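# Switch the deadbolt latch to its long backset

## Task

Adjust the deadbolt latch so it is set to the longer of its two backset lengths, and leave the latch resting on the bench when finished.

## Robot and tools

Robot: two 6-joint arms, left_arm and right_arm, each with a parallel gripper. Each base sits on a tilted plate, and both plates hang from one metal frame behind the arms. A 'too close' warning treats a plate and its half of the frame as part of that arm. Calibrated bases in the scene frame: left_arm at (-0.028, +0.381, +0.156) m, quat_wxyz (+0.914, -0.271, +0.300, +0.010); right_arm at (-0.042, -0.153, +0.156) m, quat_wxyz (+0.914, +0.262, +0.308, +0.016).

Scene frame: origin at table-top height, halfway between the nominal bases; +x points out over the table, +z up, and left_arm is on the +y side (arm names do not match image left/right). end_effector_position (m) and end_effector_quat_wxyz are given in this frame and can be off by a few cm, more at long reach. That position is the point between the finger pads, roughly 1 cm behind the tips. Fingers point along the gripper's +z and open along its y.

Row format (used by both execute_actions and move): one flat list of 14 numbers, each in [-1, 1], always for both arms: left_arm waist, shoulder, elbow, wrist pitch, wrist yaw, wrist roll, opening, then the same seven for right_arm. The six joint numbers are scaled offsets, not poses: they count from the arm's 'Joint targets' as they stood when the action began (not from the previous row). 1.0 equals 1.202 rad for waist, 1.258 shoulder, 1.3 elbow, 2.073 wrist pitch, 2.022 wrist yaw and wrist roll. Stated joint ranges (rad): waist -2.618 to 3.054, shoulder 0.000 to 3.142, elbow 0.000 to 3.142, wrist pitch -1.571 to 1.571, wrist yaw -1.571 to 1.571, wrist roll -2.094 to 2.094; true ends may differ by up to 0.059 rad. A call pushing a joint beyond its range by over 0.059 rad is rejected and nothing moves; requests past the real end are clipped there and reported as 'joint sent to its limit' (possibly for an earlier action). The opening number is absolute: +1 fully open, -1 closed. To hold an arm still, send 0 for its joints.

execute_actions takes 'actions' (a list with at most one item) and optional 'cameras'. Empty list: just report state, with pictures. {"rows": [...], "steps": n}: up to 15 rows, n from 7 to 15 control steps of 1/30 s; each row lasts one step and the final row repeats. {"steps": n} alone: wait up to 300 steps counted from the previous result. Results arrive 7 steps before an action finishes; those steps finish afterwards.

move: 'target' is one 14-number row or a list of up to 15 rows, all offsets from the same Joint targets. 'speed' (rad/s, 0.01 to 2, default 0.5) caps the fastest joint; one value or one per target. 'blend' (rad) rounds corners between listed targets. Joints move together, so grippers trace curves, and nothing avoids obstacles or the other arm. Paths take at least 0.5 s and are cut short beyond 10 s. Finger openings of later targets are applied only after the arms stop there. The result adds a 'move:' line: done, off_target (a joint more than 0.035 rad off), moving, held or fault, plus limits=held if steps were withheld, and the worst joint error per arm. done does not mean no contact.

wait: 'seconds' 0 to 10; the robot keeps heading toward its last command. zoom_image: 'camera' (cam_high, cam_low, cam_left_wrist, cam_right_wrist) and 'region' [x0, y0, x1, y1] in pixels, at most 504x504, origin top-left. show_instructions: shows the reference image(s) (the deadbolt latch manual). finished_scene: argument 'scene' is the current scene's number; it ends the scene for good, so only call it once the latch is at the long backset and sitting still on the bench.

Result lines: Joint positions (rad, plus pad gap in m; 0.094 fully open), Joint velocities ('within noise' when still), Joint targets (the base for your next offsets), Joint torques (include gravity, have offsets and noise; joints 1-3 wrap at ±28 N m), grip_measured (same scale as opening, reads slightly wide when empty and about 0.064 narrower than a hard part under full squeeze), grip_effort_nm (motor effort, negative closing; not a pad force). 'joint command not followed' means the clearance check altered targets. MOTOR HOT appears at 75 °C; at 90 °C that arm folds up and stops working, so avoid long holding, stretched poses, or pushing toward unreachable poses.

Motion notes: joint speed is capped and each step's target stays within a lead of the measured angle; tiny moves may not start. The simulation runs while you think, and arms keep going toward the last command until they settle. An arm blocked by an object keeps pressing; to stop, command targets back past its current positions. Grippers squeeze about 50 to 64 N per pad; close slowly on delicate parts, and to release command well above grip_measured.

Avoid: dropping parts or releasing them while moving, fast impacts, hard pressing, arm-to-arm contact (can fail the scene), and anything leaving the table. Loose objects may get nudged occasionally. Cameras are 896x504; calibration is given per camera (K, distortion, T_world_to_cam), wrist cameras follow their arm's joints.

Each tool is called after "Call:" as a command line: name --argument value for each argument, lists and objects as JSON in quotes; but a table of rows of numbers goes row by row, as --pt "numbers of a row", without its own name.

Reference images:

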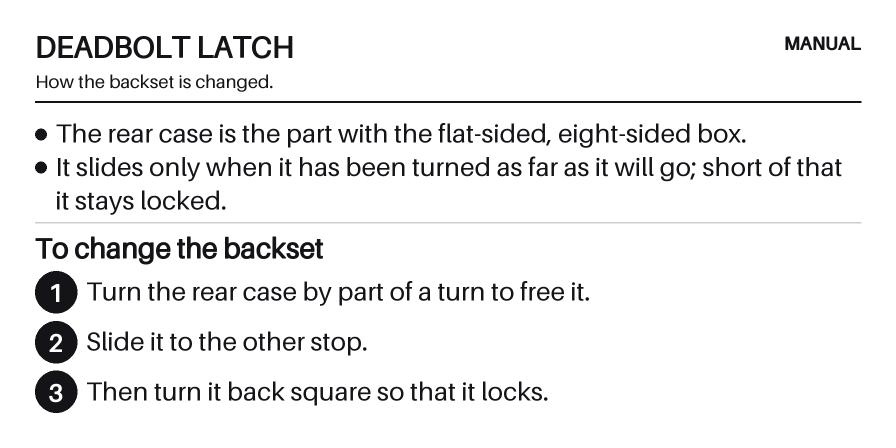

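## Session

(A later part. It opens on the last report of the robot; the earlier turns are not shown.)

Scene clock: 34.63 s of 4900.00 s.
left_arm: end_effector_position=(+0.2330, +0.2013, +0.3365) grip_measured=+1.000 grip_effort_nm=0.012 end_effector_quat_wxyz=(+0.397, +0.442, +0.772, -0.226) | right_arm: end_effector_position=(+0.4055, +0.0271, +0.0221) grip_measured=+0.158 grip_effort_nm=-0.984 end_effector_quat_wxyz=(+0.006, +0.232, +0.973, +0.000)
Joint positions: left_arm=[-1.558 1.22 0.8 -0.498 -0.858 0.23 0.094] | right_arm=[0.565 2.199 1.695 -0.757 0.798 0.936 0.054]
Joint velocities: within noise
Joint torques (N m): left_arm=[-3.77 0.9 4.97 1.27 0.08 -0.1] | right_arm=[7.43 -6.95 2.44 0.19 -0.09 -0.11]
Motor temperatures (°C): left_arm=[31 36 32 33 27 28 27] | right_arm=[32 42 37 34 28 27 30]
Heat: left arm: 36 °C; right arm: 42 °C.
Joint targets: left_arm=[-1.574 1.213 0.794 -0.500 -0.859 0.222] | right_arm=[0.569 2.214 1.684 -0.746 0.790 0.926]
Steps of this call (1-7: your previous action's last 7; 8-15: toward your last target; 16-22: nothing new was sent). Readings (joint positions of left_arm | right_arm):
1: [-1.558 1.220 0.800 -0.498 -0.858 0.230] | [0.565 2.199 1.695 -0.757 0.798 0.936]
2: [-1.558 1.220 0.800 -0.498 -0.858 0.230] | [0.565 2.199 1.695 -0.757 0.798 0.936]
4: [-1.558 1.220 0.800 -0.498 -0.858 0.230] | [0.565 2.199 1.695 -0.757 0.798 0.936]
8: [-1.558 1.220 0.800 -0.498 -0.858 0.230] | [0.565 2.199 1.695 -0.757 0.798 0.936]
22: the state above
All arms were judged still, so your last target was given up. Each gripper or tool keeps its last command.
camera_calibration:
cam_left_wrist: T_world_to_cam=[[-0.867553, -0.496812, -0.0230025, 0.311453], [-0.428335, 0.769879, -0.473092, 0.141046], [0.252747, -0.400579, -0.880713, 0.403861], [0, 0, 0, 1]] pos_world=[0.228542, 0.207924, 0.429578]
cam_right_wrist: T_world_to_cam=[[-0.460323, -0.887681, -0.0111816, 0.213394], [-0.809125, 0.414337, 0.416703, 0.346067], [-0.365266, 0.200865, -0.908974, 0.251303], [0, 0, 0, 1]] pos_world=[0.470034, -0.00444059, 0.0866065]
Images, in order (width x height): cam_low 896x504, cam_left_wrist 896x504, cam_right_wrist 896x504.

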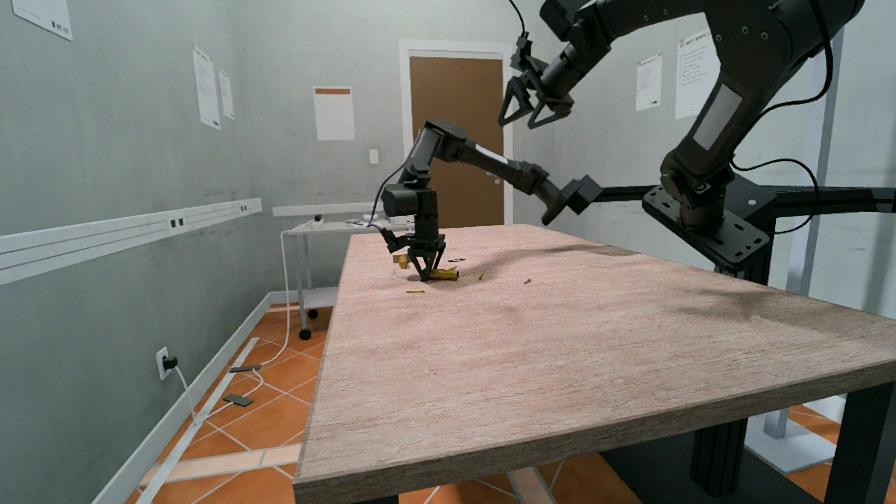

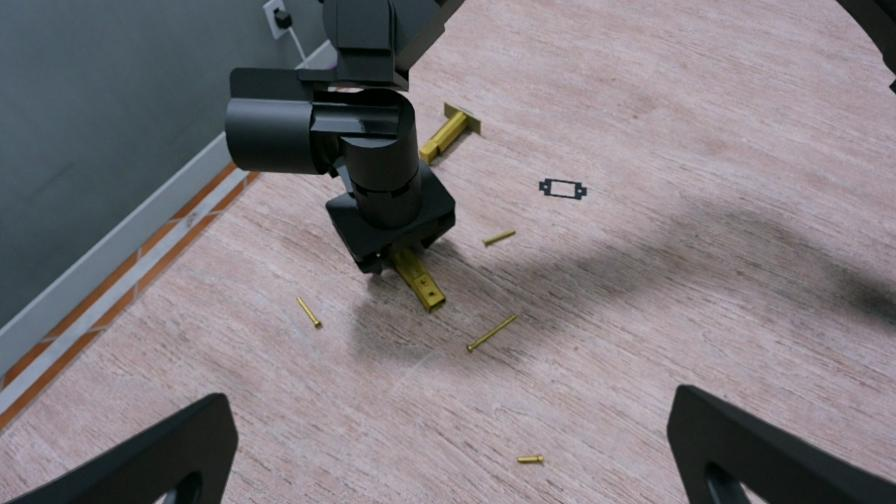

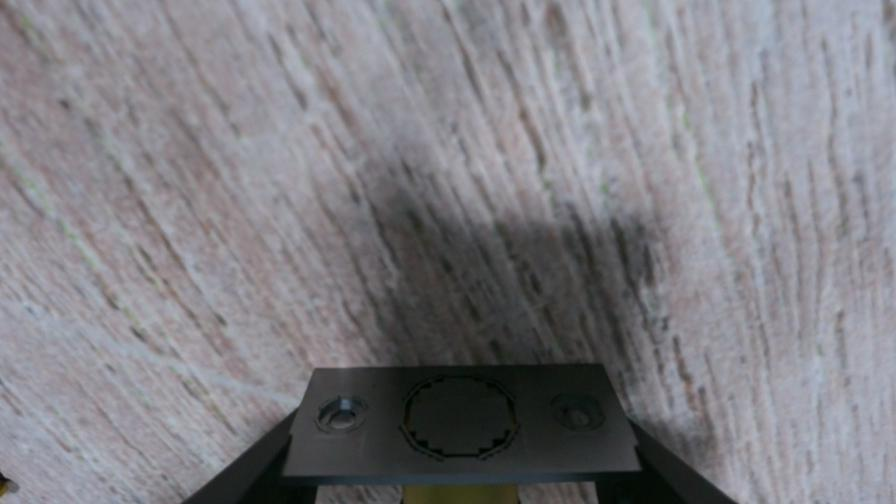

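Call:
execute_actions --actions '[{"rows":[[0,0,0,0,0,0,1,0,0,0,0,0,0,0.3],[0,0,0,0,0,0,1,0,0,0,0,0,0,0.4],[0,0,0,0,0,0,1,0,0,0,0,0,0,0.5]]}]'

Call:
move --target '[0,0,0,0,0,0,1,0.007,-0.0016,-0.0188,0.0068,0.0012,0.006,0.5]' --speed 0.1 --cameras '["cam_low","cam_right_wrist"]'

Call:
zoom_image --camera "cam_low" --region '[390, 220, 480, 300]'

Scene clock: 36.40 s of 4900.00 s.
left_arm: end_effector_position=(+0.2330, +0.2013, +0.3365) grip_measured=+1.000 grip_effort_nm=0.007 end_effector_quat_wxyz=(+0.397, +0.442, +0.772, -0.226) | right_arm: end_effector_position=(+0.4055, +0.0271, +0.0221) grip_measured=+0.498 grip_effort_nm=0.139 end_effector_quat_wxyz=(+0.006, +0.232, +0.973, +0.000)
Joint positions: left_arm=[-1.558 1.22 0.8 -0.498 -0.858 0.23 0.094] | right_arm=[0.565 2.199 1.695 -0.757 0.798 0.936 0.07]
Joint velocities: within noise
Joint torques (N m): left_arm=[-3.75 0.88 5.01 1.25 0.11 -0.11] | right_arm=[7.43 -6.97 2.44 0.19 -0.09 -0.11]
Motor temperatures (°C): left_arm=[31 36 32 33 27 28 27] | right_arm=[32 42 37 34 28 27 30]
Heat: left arm: 36 °C; right arm: 42 °C.
Joint targets: left_arm=[-1.574 1.213 0.794 -0.500 -0.859 0.222] | right_arm=[0.569 2.214 1.684 -0.746 0.790 0.926]
Steps of this call (1-45: nothing new was sent; 46-53: this action's first 8). Readings (joint positions of left_arm | right_arm):
46: [-1.558 1.220 0.800 -0.498 -0.858 0.230] | [0.565 2.199 1.695 -0.757 0.798 0.936]
47: [-1.558 1.220 0.800 -0.498 -0.858 0.230] | [0.565 2.199 1.695 -0.757 0.798 0.936]
49: [-1.558 1.220 0.800 -0.498 -0.858 0.230] | [0.565 2.199 1.695 -0.757 0.798 0.936]
53: the state above

Scene clock: 37.50 s of 4900.00 s.
left_arm: end_effector_position=(+0.2330, +0.2013, +0.3365) grip_measured=+1.000 grip_effort_nm=0.007 end_effector_quat_wxyz=(+0.397, +0.442, +0.772, -0.226) | right_arm: end_effector_position=(+0.3989, +0.0278, +0.0186) grip_measured=+0.498 grip_effort_nm=0.139 end_effector_quat_wxyz=(+0.003, +0.228, +0.974, -0.003)
Joint positions: left_arm=[-1.558 1.22 0.8 -0.498 -0.858 0.23 0.094] | right_arm=[0.565 2.199 1.671 -0.745 0.798 0.936 0.07]
Joint velocities: within noise
Joint torques (N m): left_arm=[-3.75 0.9 4.89 1.25 0.11 -0.11] | right_arm=[8.02 -7.06 2.36 0.18 -0.06 0.02]
Motor temperatures (°C): left_arm=[31 36 32 33 27 28 27] | right_arm=[32 42 37 34 28 27 30]
Heat: left arm: 36 °C; right arm: 42 °C.
Joint targets: left_arm=[-1.574 1.213 0.794 -0.500 -0.859 0.222] | right_arm=[0.577 2.212 1.659 -0.732 0.793 0.938]
Kept back: nothing.
move: done
camera_calibration:
cam_right_wrist: T_world_to_cam=[[-0.453145, -0.891425, -0.00463008, 0.208069], [-0.809477, 0.409301, 0.420975, 0.342164], [-0.373373, 0.194511, -0.90706, 0.248873], [0, 0, 0, 1]] pos_world=[0.464182, -0.00297832, 0.0826639]
Images, in order (width x height): cam_low 896x504, cam_right_wrist 896x504.

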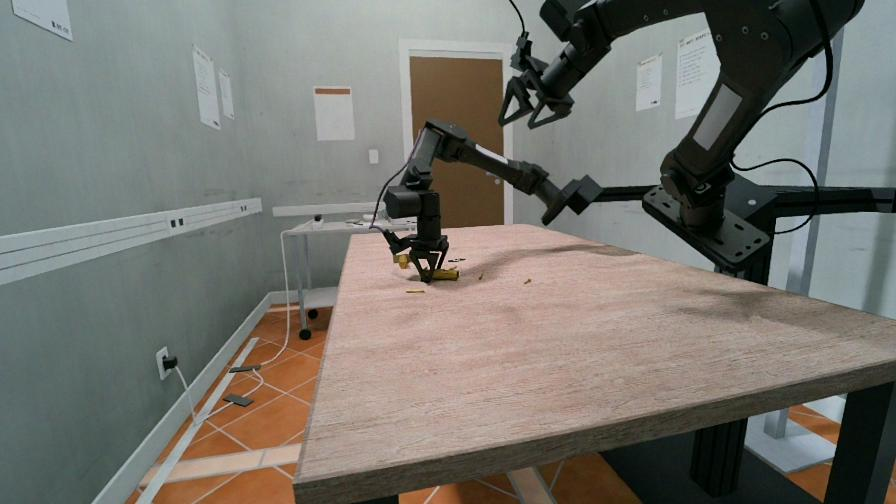

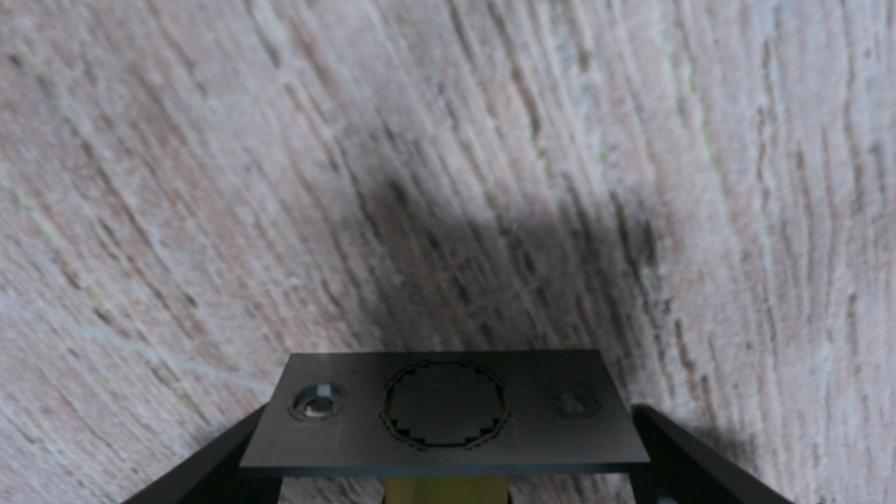

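Scaled by 5.600 from the camera's 896x504 image, which has a finer 1280x720 frame.

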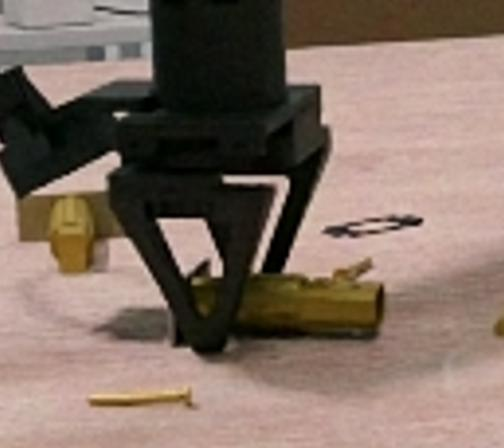

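Call:
move --target '[0,0,0,0,0,0,1,0.0145,-0.007,-0.012,-0.002,0.0014,0.009,0.5]' --speed 0.1 --cameras '["cam_low","cam_right_wrist"]'

Call:
zoom_image --camera "cam_low" --region '[390, 220, 480, 300]'

Scene clock: 38.93 s of 4900.00 s.
left_arm: end_effector_position=(+0.2330, +0.2013, +0.3365) grip_measured=+1.000 grip_effort_nm=0.002 end_effector_quat_wxyz=(+0.397, +0.442, +0.772, -0.226) | right_arm: end_effector_position=(+0.3948, +0.0297, +0.0181) grip_measured=+0.498 grip_effort_nm=0.139 end_effector_quat_wxyz=(+0.001, +0.229, +0.974, -0.003)
Joint positions: left_arm=[-1.558 1.22 0.8 -0.498 -0.858 0.23 0.094] | right_arm=[0.569 2.199 1.658 -0.739 0.798 0.945 0.07]
Joint velocities: within noise
Joint torques (N m): left_arm=[-3.82 0.9 4.98 1.24 0.12 -0.1] | right_arm=[9.01 -7.68 2.11 0.08 -0.03 0.11]
Motor temperatures (°C): left_arm=[31 36 32 33 27 28 27] | right_arm=[32 42 37 33 28 27 30]
Heat: left arm: 36 °C; right arm: 42 °C.
Joint targets: left_arm=[-1.574 1.213 0.794 -0.500 -0.859 0.222] | right_arm=[0.595 2.203 1.644 -0.736 0.796 0.956]
Kept back: nothing.
move: done
camera_calibration:
cam_right_wrist: T_world_to_cam=[[-0.453396, -0.891302, -0.00361968, 0.207988], [-0.808287, 0.409448, 0.423113, 0.337769], [-0.375639, 0.194763, -0.90607, 0.247402], [0, 0, 0, 1]] pos_world=[0.460249, -0.00110309, 0.0820015]
Images, in order (width x height): cam_low 896x504, cam_right_wrist 896x504.

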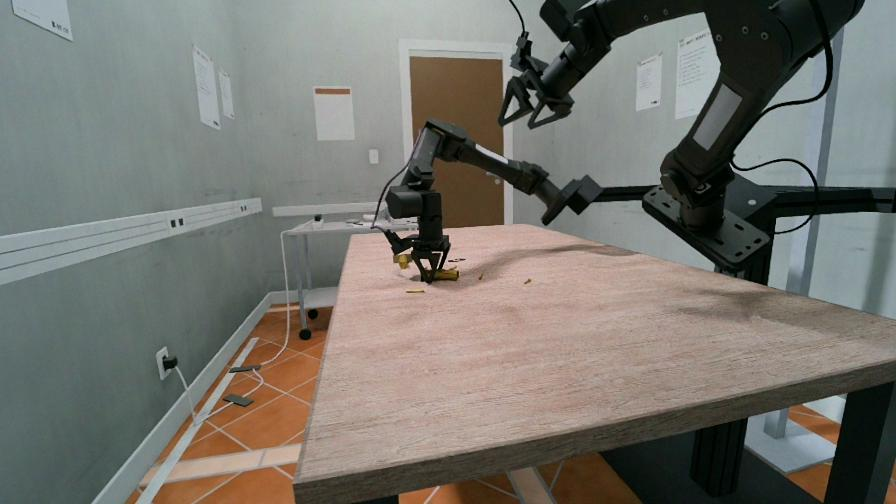

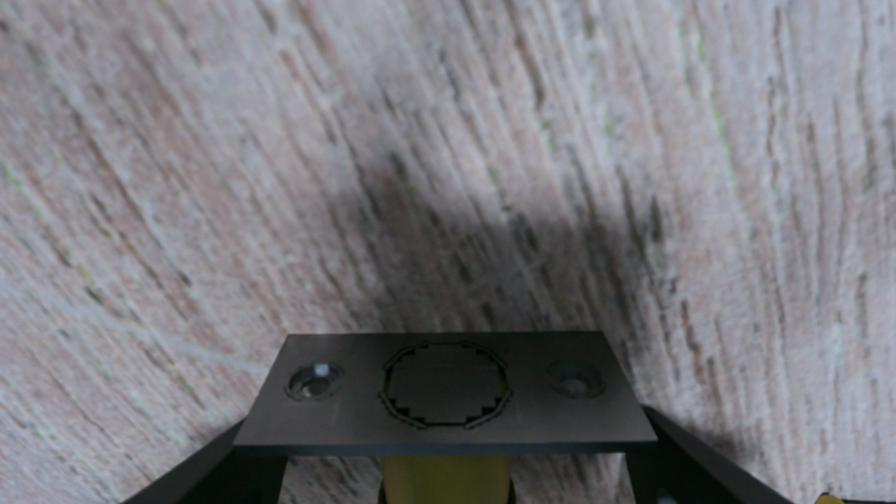

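Scaled by 5.600 from the camera's 896x504 image, which has a finer 1280x720 frame.

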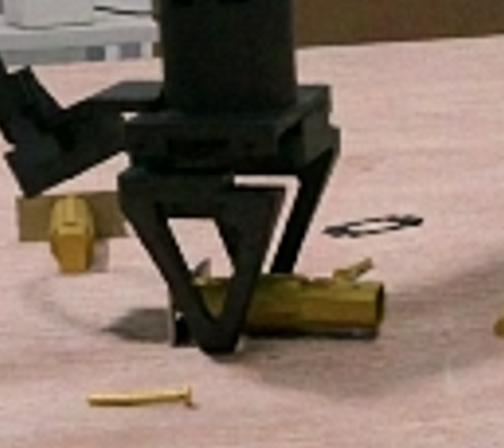

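Call:
execute_actions --actions '[{"rows":[[0,0,0,0,0,0,1,0,0,0,0,0,0,0.35],[0,0,0,0,0,0,1,0,0,0,0,0,0,0.2],[0,0,0,0,0,0,1,0,0,0,0,0,0,0.1],[0,0,0,0,0,0,1,0,0,0,0,0,0,0.0],[0,0,0,0,0,0,1,0,0,0,0,0,0,-0.08],[0,0,0,0,0,0,1,0,0,0,0,0,0,-0.16],[0,0,0,0,0,0,1,0,0,0,0,0,0,-0.22],[0,0,0,0,0,0,1,0,0,0,0,0,0,-0.28],[0,0,0,0,0,0,1,0,0,0,0,0,0,-0.33],[0,0,0,0,0,0,1,0,0,0,0,0,0,-0.37],[0,0,0,0,0,0,1,0,0,0,0,0,0,-0.41],[0,0,0,0,0,0,1,0,0,0,0,0,0,-0.45],[0,0,0,0,0,0,1,0,0,0,0,0,0,-0.49],[0,0,0,0,0,0,1,0,0,0,0,0,0,-0.53],[0,0,0,0,0,0,1,0,0,0,0,0,0,-0.57]]}]'

Call:
execute_actions --actions '[{"rows":[[0,0,0,0,0,0,1,0,0,0,0,0,0,-0.6],[0,0,0,0,0,0,1,0,0,0,0,0,0,-0.63],[0,0,0,0,0,0,1,0,0,0,0,0,0,-0.66],[0,0,0,0,0,0,1,0,0,0,0,0,0,-0.7]]}]' --cameras '["cam_right_wrist"]'

Call:
zoom_image --camera "cam_right_wrist" --region '[200, 250, 700, 504]'

Scene clock: 40.03 s of 4900.00 s.
left_arm: end_effector_position=(+0.2330, +0.2013, +0.3365) grip_measured=+1.000 grip_effort_nm=0.007 end_effector_quat_wxyz=(+0.397, +0.442, +0.772, -0.226) | right_arm: end_effector_position=(+0.3948, +0.0298, +0.0181) grip_measured=-0.242 grip_effort_nm=0.076 end_effector_quat_wxyz=(+0.001, +0.229, +0.973, -0.003)
Joint positions: left_arm=[-1.558 1.22 0.8 -0.498 -0.858 0.23 0.094] | right_arm=[0.569 2.199 1.658 -0.739 0.797 0.946 0.036]
Joint velocities: left_arm=[within noise] | right_arm=[0.012 -0.017 -0.007 -0.11 -0.022 -0.051 -0.081]
Joint torques (N m): left_arm=[-3.85 0.81 5.05 1.23 0.11 -0.11] | right_arm=[9.03 -7.69 2.11 0.09 -0.03 0.11]
Motor temperatures (°C): left_arm=[31 36 32 33 27 28 27] | right_arm=[32 42 37 33 28 27 30]
Heat: left arm: 36 °C; right arm: 42 °C.
Joint targets: left_arm=[-1.574 1.213 0.794 -0.500 -0.859 0.222] | right_arm=[0.595 2.203 1.644 -0.736 0.795 0.956]
Steps of this call (1-25: nothing new was sent; 26-33: this action's first 8). Readings (joint positions of left_arm | right_arm):
26: [-1.558 1.220 0.800 -0.498 -0.858 0.230] | [0.569 2.199 1.658 -0.739 0.798 0.945]
27: [-1.558 1.220 0.800 -0.498 -0.858 0.230] | [0.569 2.199 1.658 -0.739 0.798 0.945]
29: [-1.558 1.220 0.800 -0.498 -0.858 0.230] | [0.569 2.199 1.658 -0.739 0.797 0.946]
33: the state above

Scene clock: 40.53 s of 4900.00 s.
left_arm: end_effector_position=(+0.2330, +0.2013, +0.3365) grip_measured=+1.000 grip_effort_nm=0.007 end_effector_quat_wxyz=(+0.397, +0.442, +0.772, -0.226) | right_arm: end_effector_position=(+0.3948, +0.0298, +0.0181) grip_measured=-0.500 grip_effort_nm=-0.989 end_effector_quat_wxyz=(+0.001, +0.229, +0.973, -0.003)
Joint positions: left_arm=[-1.558 1.22 0.8 -0.498 -0.858 0.23 0.094] | right_arm=[0.569 2.199 1.658 -0.739 0.797 0.946 0.024]
Joint velocities: within noise
Joint torques (N m): left_arm=[-3.75 0.9 4.96 1.25 0.12 -0.12] | right_arm=[9.02 -7.68 2.11 0.09 -0.03 0.11]
Motor temperatures (°C): left_arm=[31 36 32 33 27 28 27] | right_arm=[32 42 37 33 28 27 30]
Heat: left arm: 36 °C; right arm: 42 °C.
Joint targets: left_arm=[-1.574 1.213 0.794 -0.500 -0.859 0.222] | right_arm=[0.595 2.203 1.644 -0.736 0.795 0.956]
Steps of this call (1-7: your previous action's last 7; 8-15: this action's first 8). Readings (joint positions of left_arm | right_arm):
8: [-1.558 1.220 0.800 -0.498 -0.858 0.230] | [0.569 2.199 1.658 -0.739 0.797 0.946]
9: [-1.558 1.220 0.800 -0.498 -0.858 0.230] | [0.569 2.199 1.658 -0.739 0.797 0.946]
11: [-1.558 1.220 0.800 -0.498 -0.858 0.230] | [0.569 2.199 1.658 -0.739 0.797 0.946]
15: the state above
camera_calibration:
cam_right_wrist: T_world_to_cam=[[-0.453737, -0.891128, -0.00384157, 0.208161], [-0.808056, 0.409614, 0.423393, 0.337617], [-0.375724, 0.195213, -0.905938, 0.247395], [0, 0, 0, 1]] pos_world=[0.460216, -0.00108951, 0.0819793]
Images, in order (width x height): cam_right_wrist 896x504.

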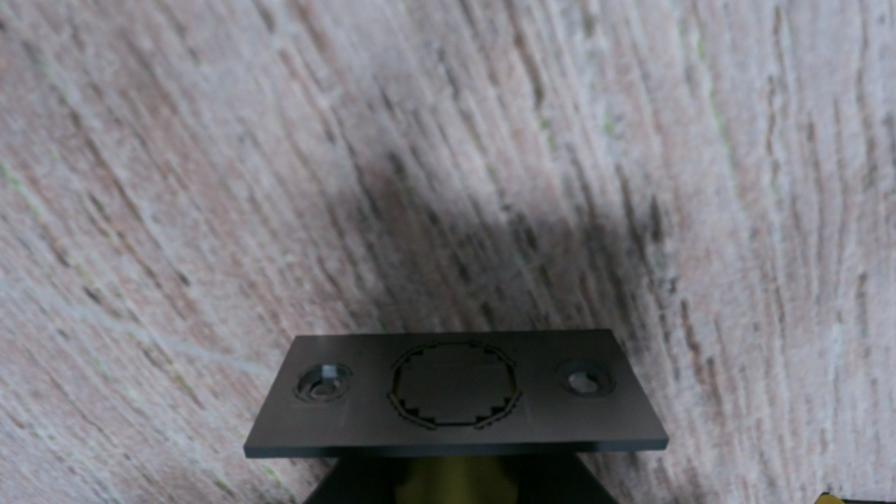

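Scaled by 1.008 from the camera's 896x504 image, which has a finer 1280x720 frame.

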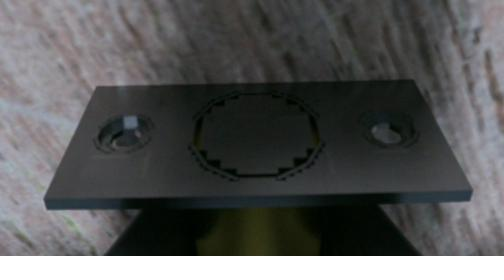

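Call:
move --pt "0 0 0 0 0 0 1 0.104 -0.034 0.143 -0.176 0.012 0.091 -0.7" --pt "0 0 0 0 0 0 1 0.275 -0.267 0.015 -0.213 -0.264 0.465 -0.7" --speed '[0.25,0.5]' --blend '[0.08,0]'

Call:
zoom_image --camera "cam_left_wrist" --region '[250, 150, 650, 450]'

Call:
zoom_image --camera "cam_low" --region '[380, 20, 580, 220]'

Scene clock: 44.83 s of 4900.00 s.
left_arm: end_effector_position=(+0.2330, +0.2013, +0.3365) grip_measured=+1.000 grip_effort_nm=0.007 end_effector_quat_wxyz=(+0.397, +0.442, +0.772, -0.226) | right_arm: end_effector_position=(+0.3081, +0.0803, +0.2277) grip_measured=-0.500 grip_effort_nm=-0.984 end_effector_quat_wxyz=(-0.248, +0.485, +0.826, +0.143)
Joint positions: left_arm=[-1.558 1.22 0.8 -0.498 -0.858 0.23 0.094] | right_arm=[0.898 1.891 1.676 -1.164 0.288 1.884 0.024]
Joint velocities: within noise
Joint torques (N m): left_arm=[-3.81 0.92 4.96 1.28 0.11 -0.1] | right_arm=[8.13 -7.35 2.92 0.2 -0.62 0.11]
Motor temperatures (°C): left_arm=[31 35 32 33 27 28 27] | right_arm=[33 42 37 33 28 27 30]
Heat: left arm: 35 °C; right arm: 42 °C.
Joint targets: left_arm=[-1.574 1.213 0.794 -0.500 -0.859 0.222] | right_arm=[0.925 1.868 1.663 -1.178 0.261 1.896]
Kept back: nothing.
move: done
camera_calibration:
cam_left_wrist: T_world_to_cam=[[-0.867553, -0.496812, -0.0230025, 0.311453], [-0.428335, 0.769879, -0.473092, 0.141046], [0.252747, -0.400579, -0.880713, 0.403861], [0, 0, 0, 1]] pos_world=[0.228542, 0.207924, 0.429578]
cam_right_wrist: T_world_to_cam=[[-0.878811, -0.477162, 0.0028159, 0.310896], [-0.247347, 0.46058, 0.852459, -0.116407], [-0.408058, 0.748453, -0.522787, 0.273195], [0, 0, 0, 1]] pos_world=[0.355906, -0.00251129, 0.24118]

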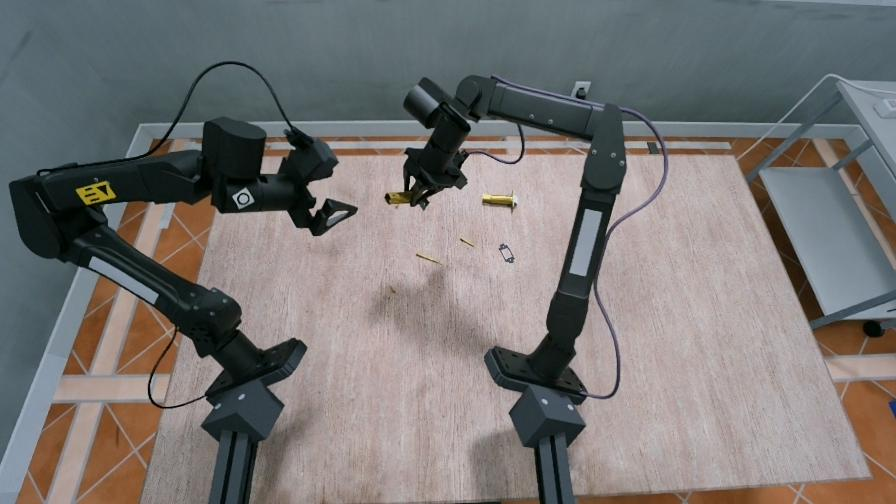

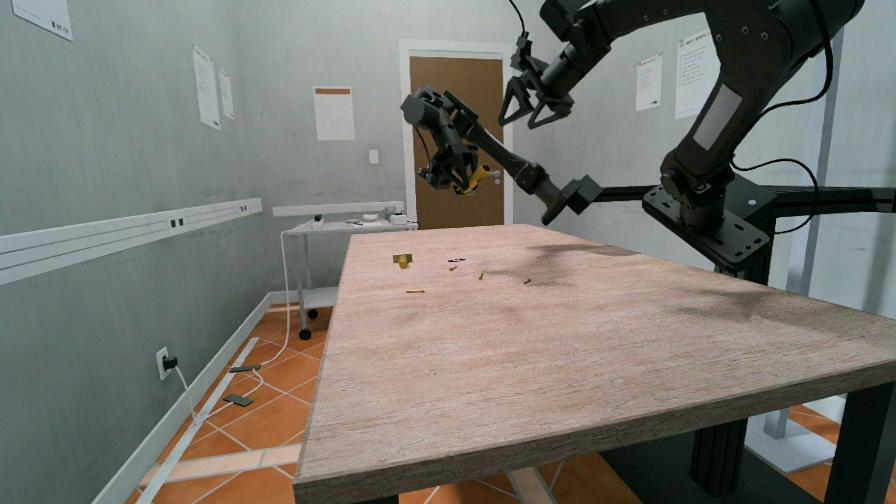

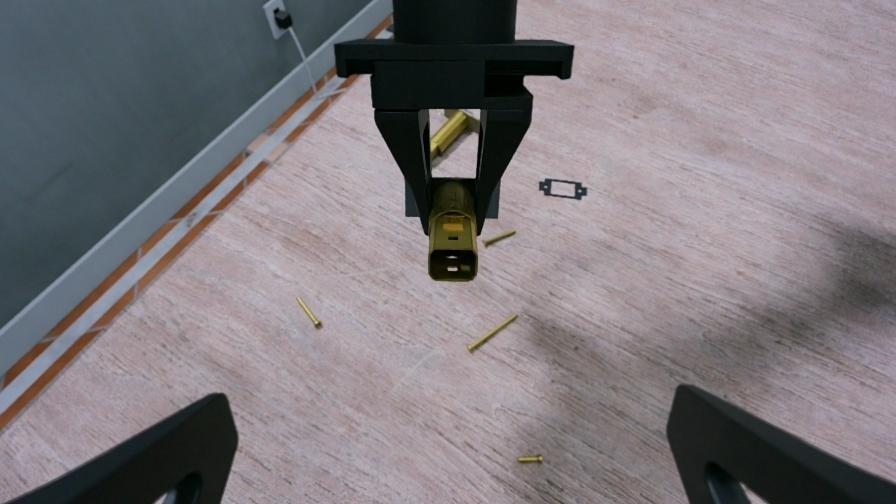

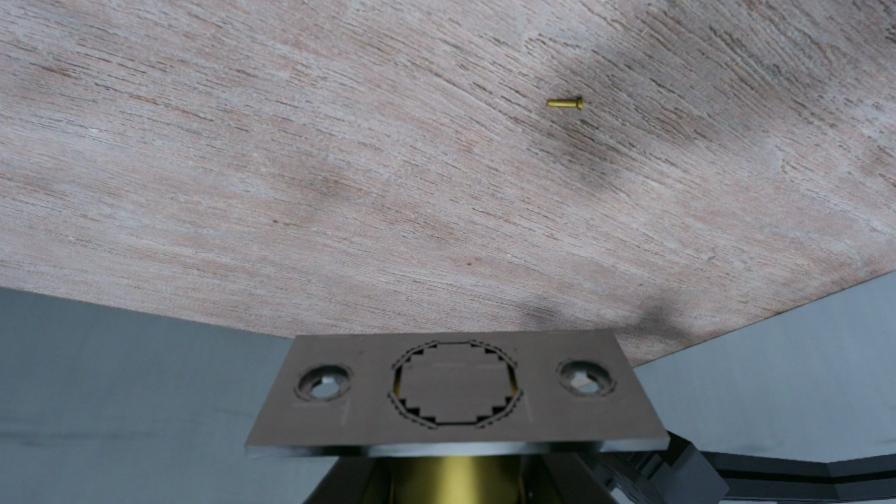

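Scaled by 1.260 from the camera's 896x504 image, which has a finer 1280x720 frame.

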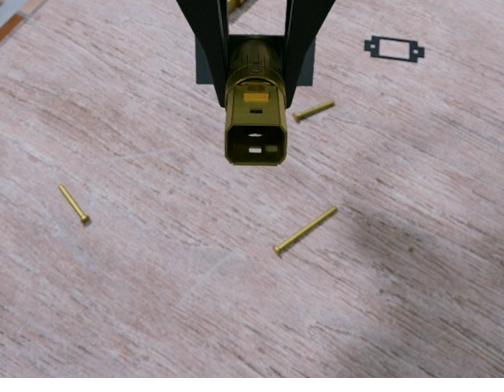

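Scaled by 2.520 from the camera's 896x504 image, which has a finer 1280x720 frame.

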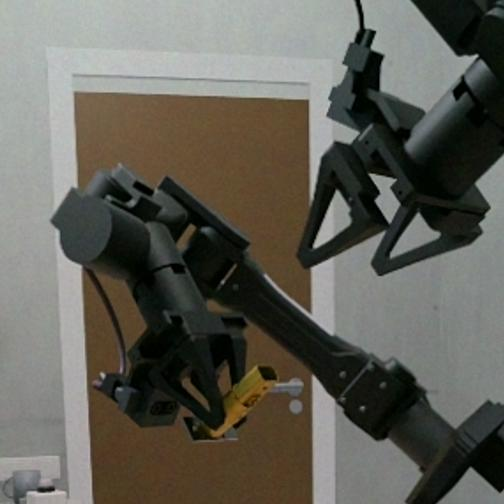

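Call:
move --target '[0.2344,0.0750,-0.149,0.2306,0.0898,0.1423,0.1,0,0,0,0,0,0,-0.7]' --speed 0.3

Call:
zoom_image --camera "cam_left_wrist" --region '[250, 150, 650, 450]'

Call:
zoom_image --camera "cam_low" --region '[380, 50, 580, 230]'

Scene clock: 49.40 s of 4900.00 s.
left_arm: end_effector_position=(+0.2551, +0.1694, +0.2666) grip_measured=+0.102 grip_effort_nm=-0.090 end_effector_quat_wxyz=(+0.395, +0.444, +0.774, -0.218) | right_arm: end_effector_position=(+0.3080, +0.0803, +0.2277) grip_measured=-0.500 grip_effort_nm=-0.984 end_effector_quat_wxyz=(-0.248, +0.486, +0.826, +0.143)
Joint positions: left_arm=[-1.292 1.305 0.605 -0.037 -0.692 0.502 0.052] | right_arm=[0.898 1.891 1.676 -1.165 0.287 1.885 0.024]
Joint velocities: within noise
Joint torques (N m): left_arm=[-2.93 -0.32 5.04 1.31 0.38 0.11] | right_arm=[8.14 -7.36 2.92 0.21 -0.62 0.11]
Motor temperatures (°C): left_arm=[31 35 32 33 27 28 27] | right_arm=[33 42 37 33 28 27 31]
Heat: left arm: 35 °C; right arm: 42 °C.
Joint targets: left_arm=[-1.292 1.307 0.600 -0.022 -0.677 0.510] | right_arm=[0.925 1.868 1.663 -1.178 0.262 1.897]
Kept back: nothing.
move: done
camera_calibration:
cam_left_wrist: T_world_to_cam=[[-0.865148, -0.500333, -0.0344419, 0.316251], [-0.430383, 0.775942, -0.461177, 0.138301], [0.257467, -0.384164, -0.886639, 0.321574], [0, 0, 0, 1]] pos_world=[0.250332, 0.174454, 0.359794]
cam_right_wrist: T_world_to_cam=[[-0.879069, -0.476679, 0.00387946, 0.310564], [-0.246054, 0.460701, 0.852767, -0.116976], [-0.408284, 0.748687, -0.522276, 0.273088], [0, 0, 0, 1]] pos_world=[0.355723, -0.0025272, 0.241176]

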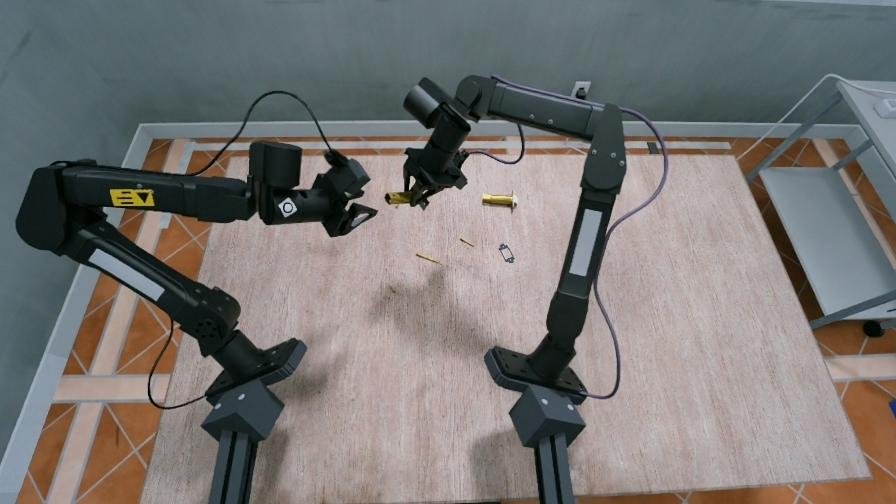

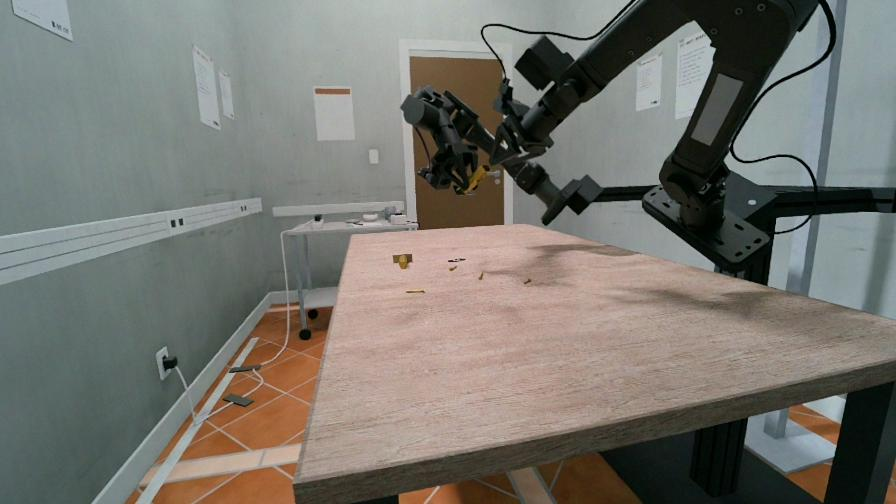

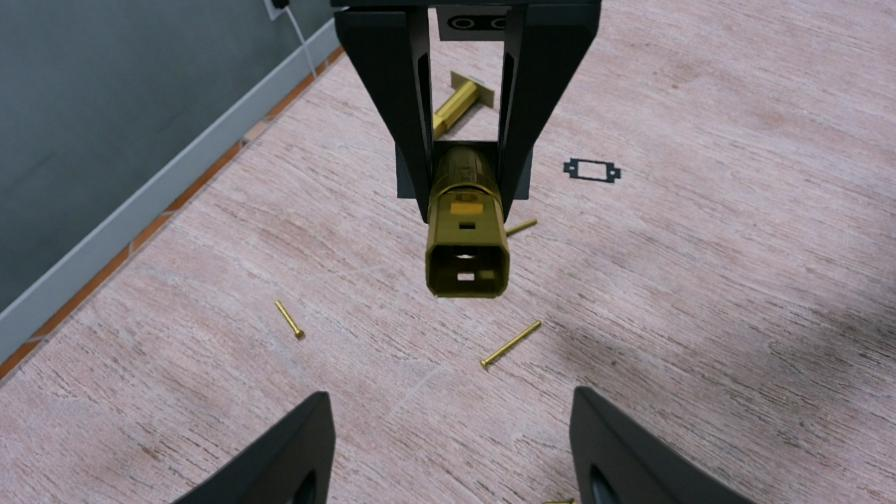

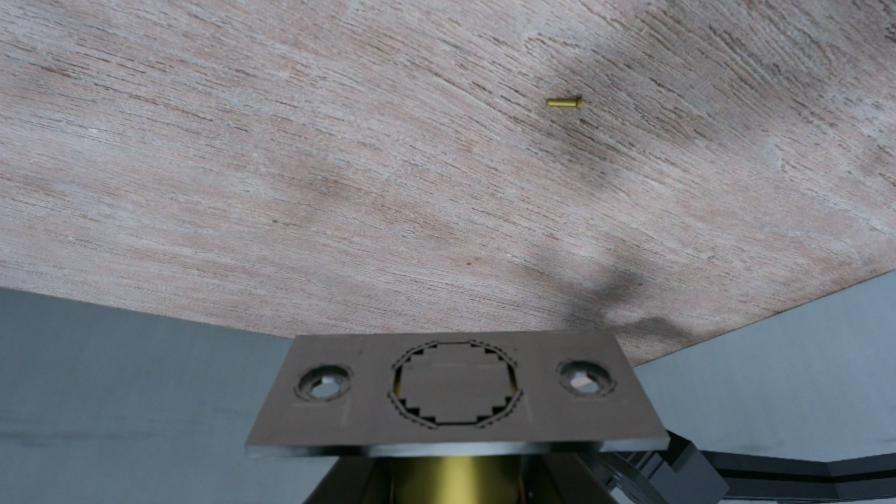

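Scaled by 1.260 from the camera's 896x504 image, which has a finer 1280x720 frame.

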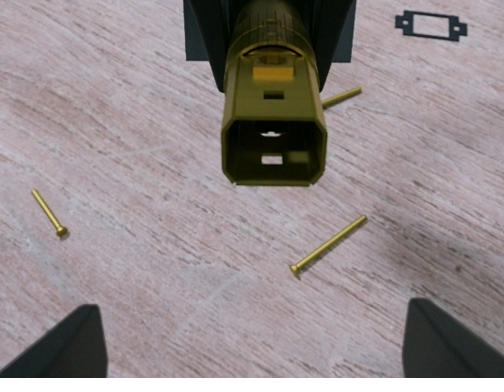

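Scaled by 2.520 from the camera's 896x504 image, which has a finer 1280x720 frame.

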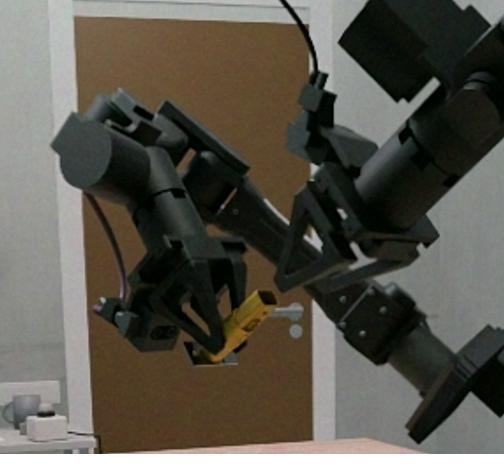

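Call:
move --target '[0.0233,0.0961,0.0388,0.0411,0.0102,0.0115,0.1,0,0,0,0,0,0,-0.7]' --speed 0.2 --cameras '["cam_left_wrist","cam_low","cam_high"]'

Call:
zoom_image --camera "cam_low" --region '[440, 130, 540, 210]'

Scene clock: 52.33 s of 4900.00 s.
left_arm: end_effector_position=(+0.2561, +0.1475, +0.2546) grip_measured=+0.102 grip_effort_nm=-0.085 end_effector_quat_wxyz=(+0.387, +0.455, +0.773, -0.215) | right_arm: end_effector_position=(+0.3080, +0.0803, +0.2277) grip_measured=-0.500 grip_effort_nm=-0.984 end_effector_quat_wxyz=(-0.248, +0.486, +0.826, +0.143)
Joint positions: left_arm=[-1.265 1.424 0.626 0.048 -0.671 0.525 0.052] | right_arm=[0.898 1.891 1.676 -1.165 0.287 1.885 0.024]
Joint velocities: within noise
Joint torques (N m): left_arm=[-3.52 -0.99 7.38 1.38 0.36 0.11] | right_arm=[8.12 -7.38 2.91 0.2 -0.61 0.11]
Motor temperatures (°C): left_arm=[31 35 32 33 27 28 27] | right_arm=[33 42 37 33 28 27 31]
Heat: left arm: 35 °C; right arm: 42 °C.
Joint targets: left_arm=[-1.264 1.428 0.650 0.063 -0.656 0.533] | right_arm=[0.925 1.868 1.663 -1.178 0.262 1.897]
Kept back: nothing.
move: done
camera_calibration:
cam_left_wrist: T_world_to_cam=[[-0.874367, -0.483524, -0.0410806, 0.307313], [-0.417496, 0.792706, -0.4442, 0.140157], [0.247346, -0.371243, -0.894985, 0.305004], [0, 0, 0, 1]] pos_world=[0.251778, 0.150721, 0.347857]
Images, in order (width x height): cam_high 896x504, cam_low 896x504, cam_left_wrist 896x504.

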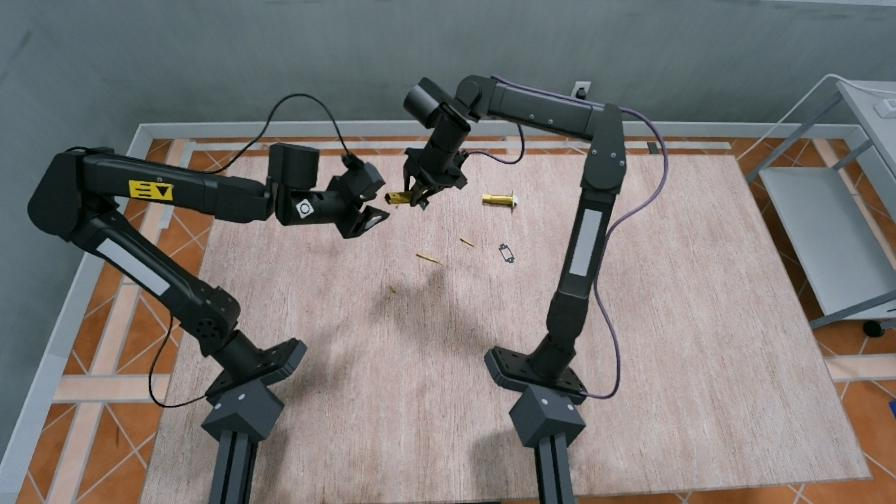

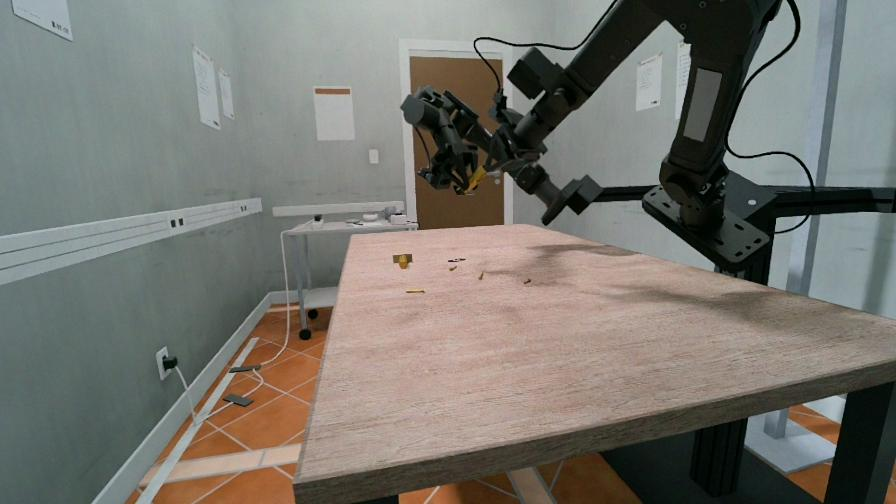

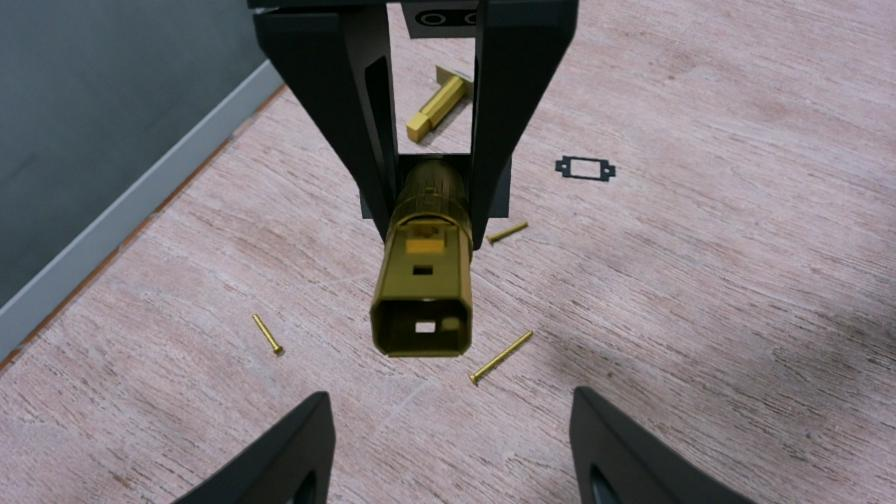

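Scaled by 5.040 from the camera's 896x504 image, which has a finer 1280x720 frame.

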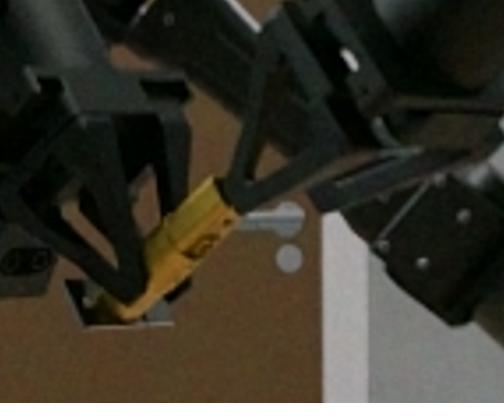

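Call:
move --target '[0.0233,0.0318,0.0238,0.0251,0.0168,0.0153,0.1,0,0,0,0,0,0,-0.7]' --speed 0.1 --cameras '["cam_left_wrist","cam_low"]'

Call:
zoom_image --camera "cam_low" --region '[440, 130, 540, 210]'

Scene clock: 54.67 s of 4900.00 s.
left_arm: end_effector_position=(+0.2689, +0.1376, +0.2582) grip_measured=+0.102 grip_effort_nm=-0.095 end_effector_quat_wxyz=(+0.397, +0.447, +0.770, -0.222) | right_arm: end_effector_position=(+0.3080, +0.0803, +0.2277) grip_measured=-0.500 grip_effort_nm=-0.979 end_effector_quat_wxyz=(-0.248, +0.486, +0.826, +0.143)
Joint positions: left_arm=[-1.237 1.462 0.658 0.1 -0.639 0.556 0.052] | right_arm=[0.898 1.891 1.676 -1.165 0.287 1.885 0.024]
Joint velocities: within noise
Joint torques (N m): left_arm=[-3.92 -1.25 7.28 1.33 0.4 0.06] | right_arm=[8.14 -7.38 2.92 0.2 -0.61 0.12]
Motor temperatures (°C): left_arm=[31 35 32 33 27 28 27] | right_arm=[34 42 37 33 28 27 31]
Heat: left arm: 35 °C; right arm: 42 °C.
Joint targets: left_arm=[-1.236 1.468 0.681 0.115 -0.622 0.564] | right_arm=[0.925 1.868 1.663 -1.178 0.262 1.897]
Kept back: nothing.
move: done
camera_calibration:
cam_left_wrist: T_world_to_cam=[[-0.870073, -0.491783, -0.0334987, 0.311912], [-0.421074, 0.776863, -0.468168, 0.164236], [0.256261, -0.393235, -0.883004, 0.298948], [0, 0, 0, 1]] pos_world=[0.263933, 0.143361, 0.351311]
Images, in order (width x height): cam_low 896x504, cam_left_wrist 896x504.

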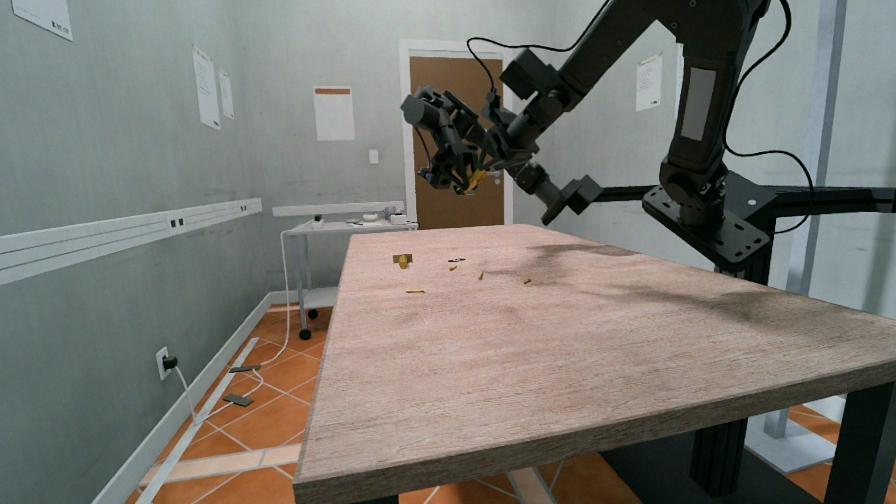

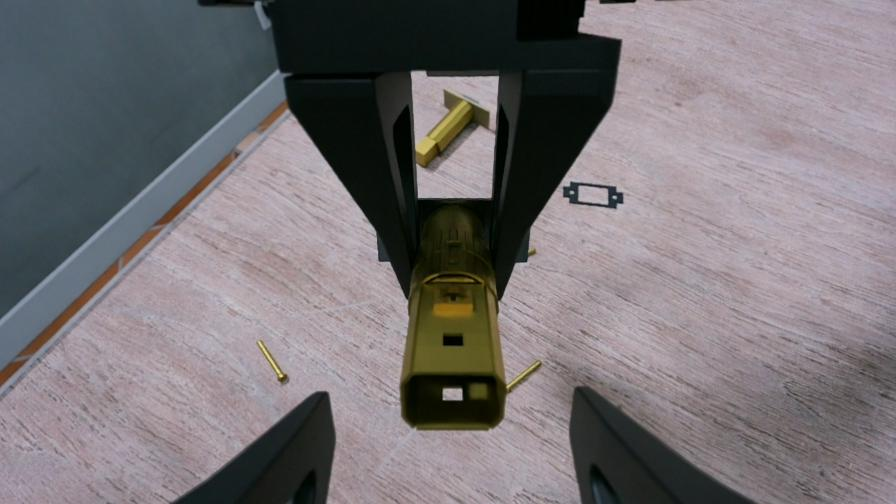

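Scaled by 5.040 from the camera's 896x504 image, which has a finer 1280x720 frame.

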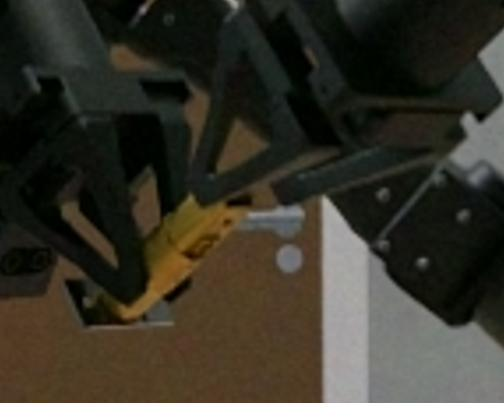

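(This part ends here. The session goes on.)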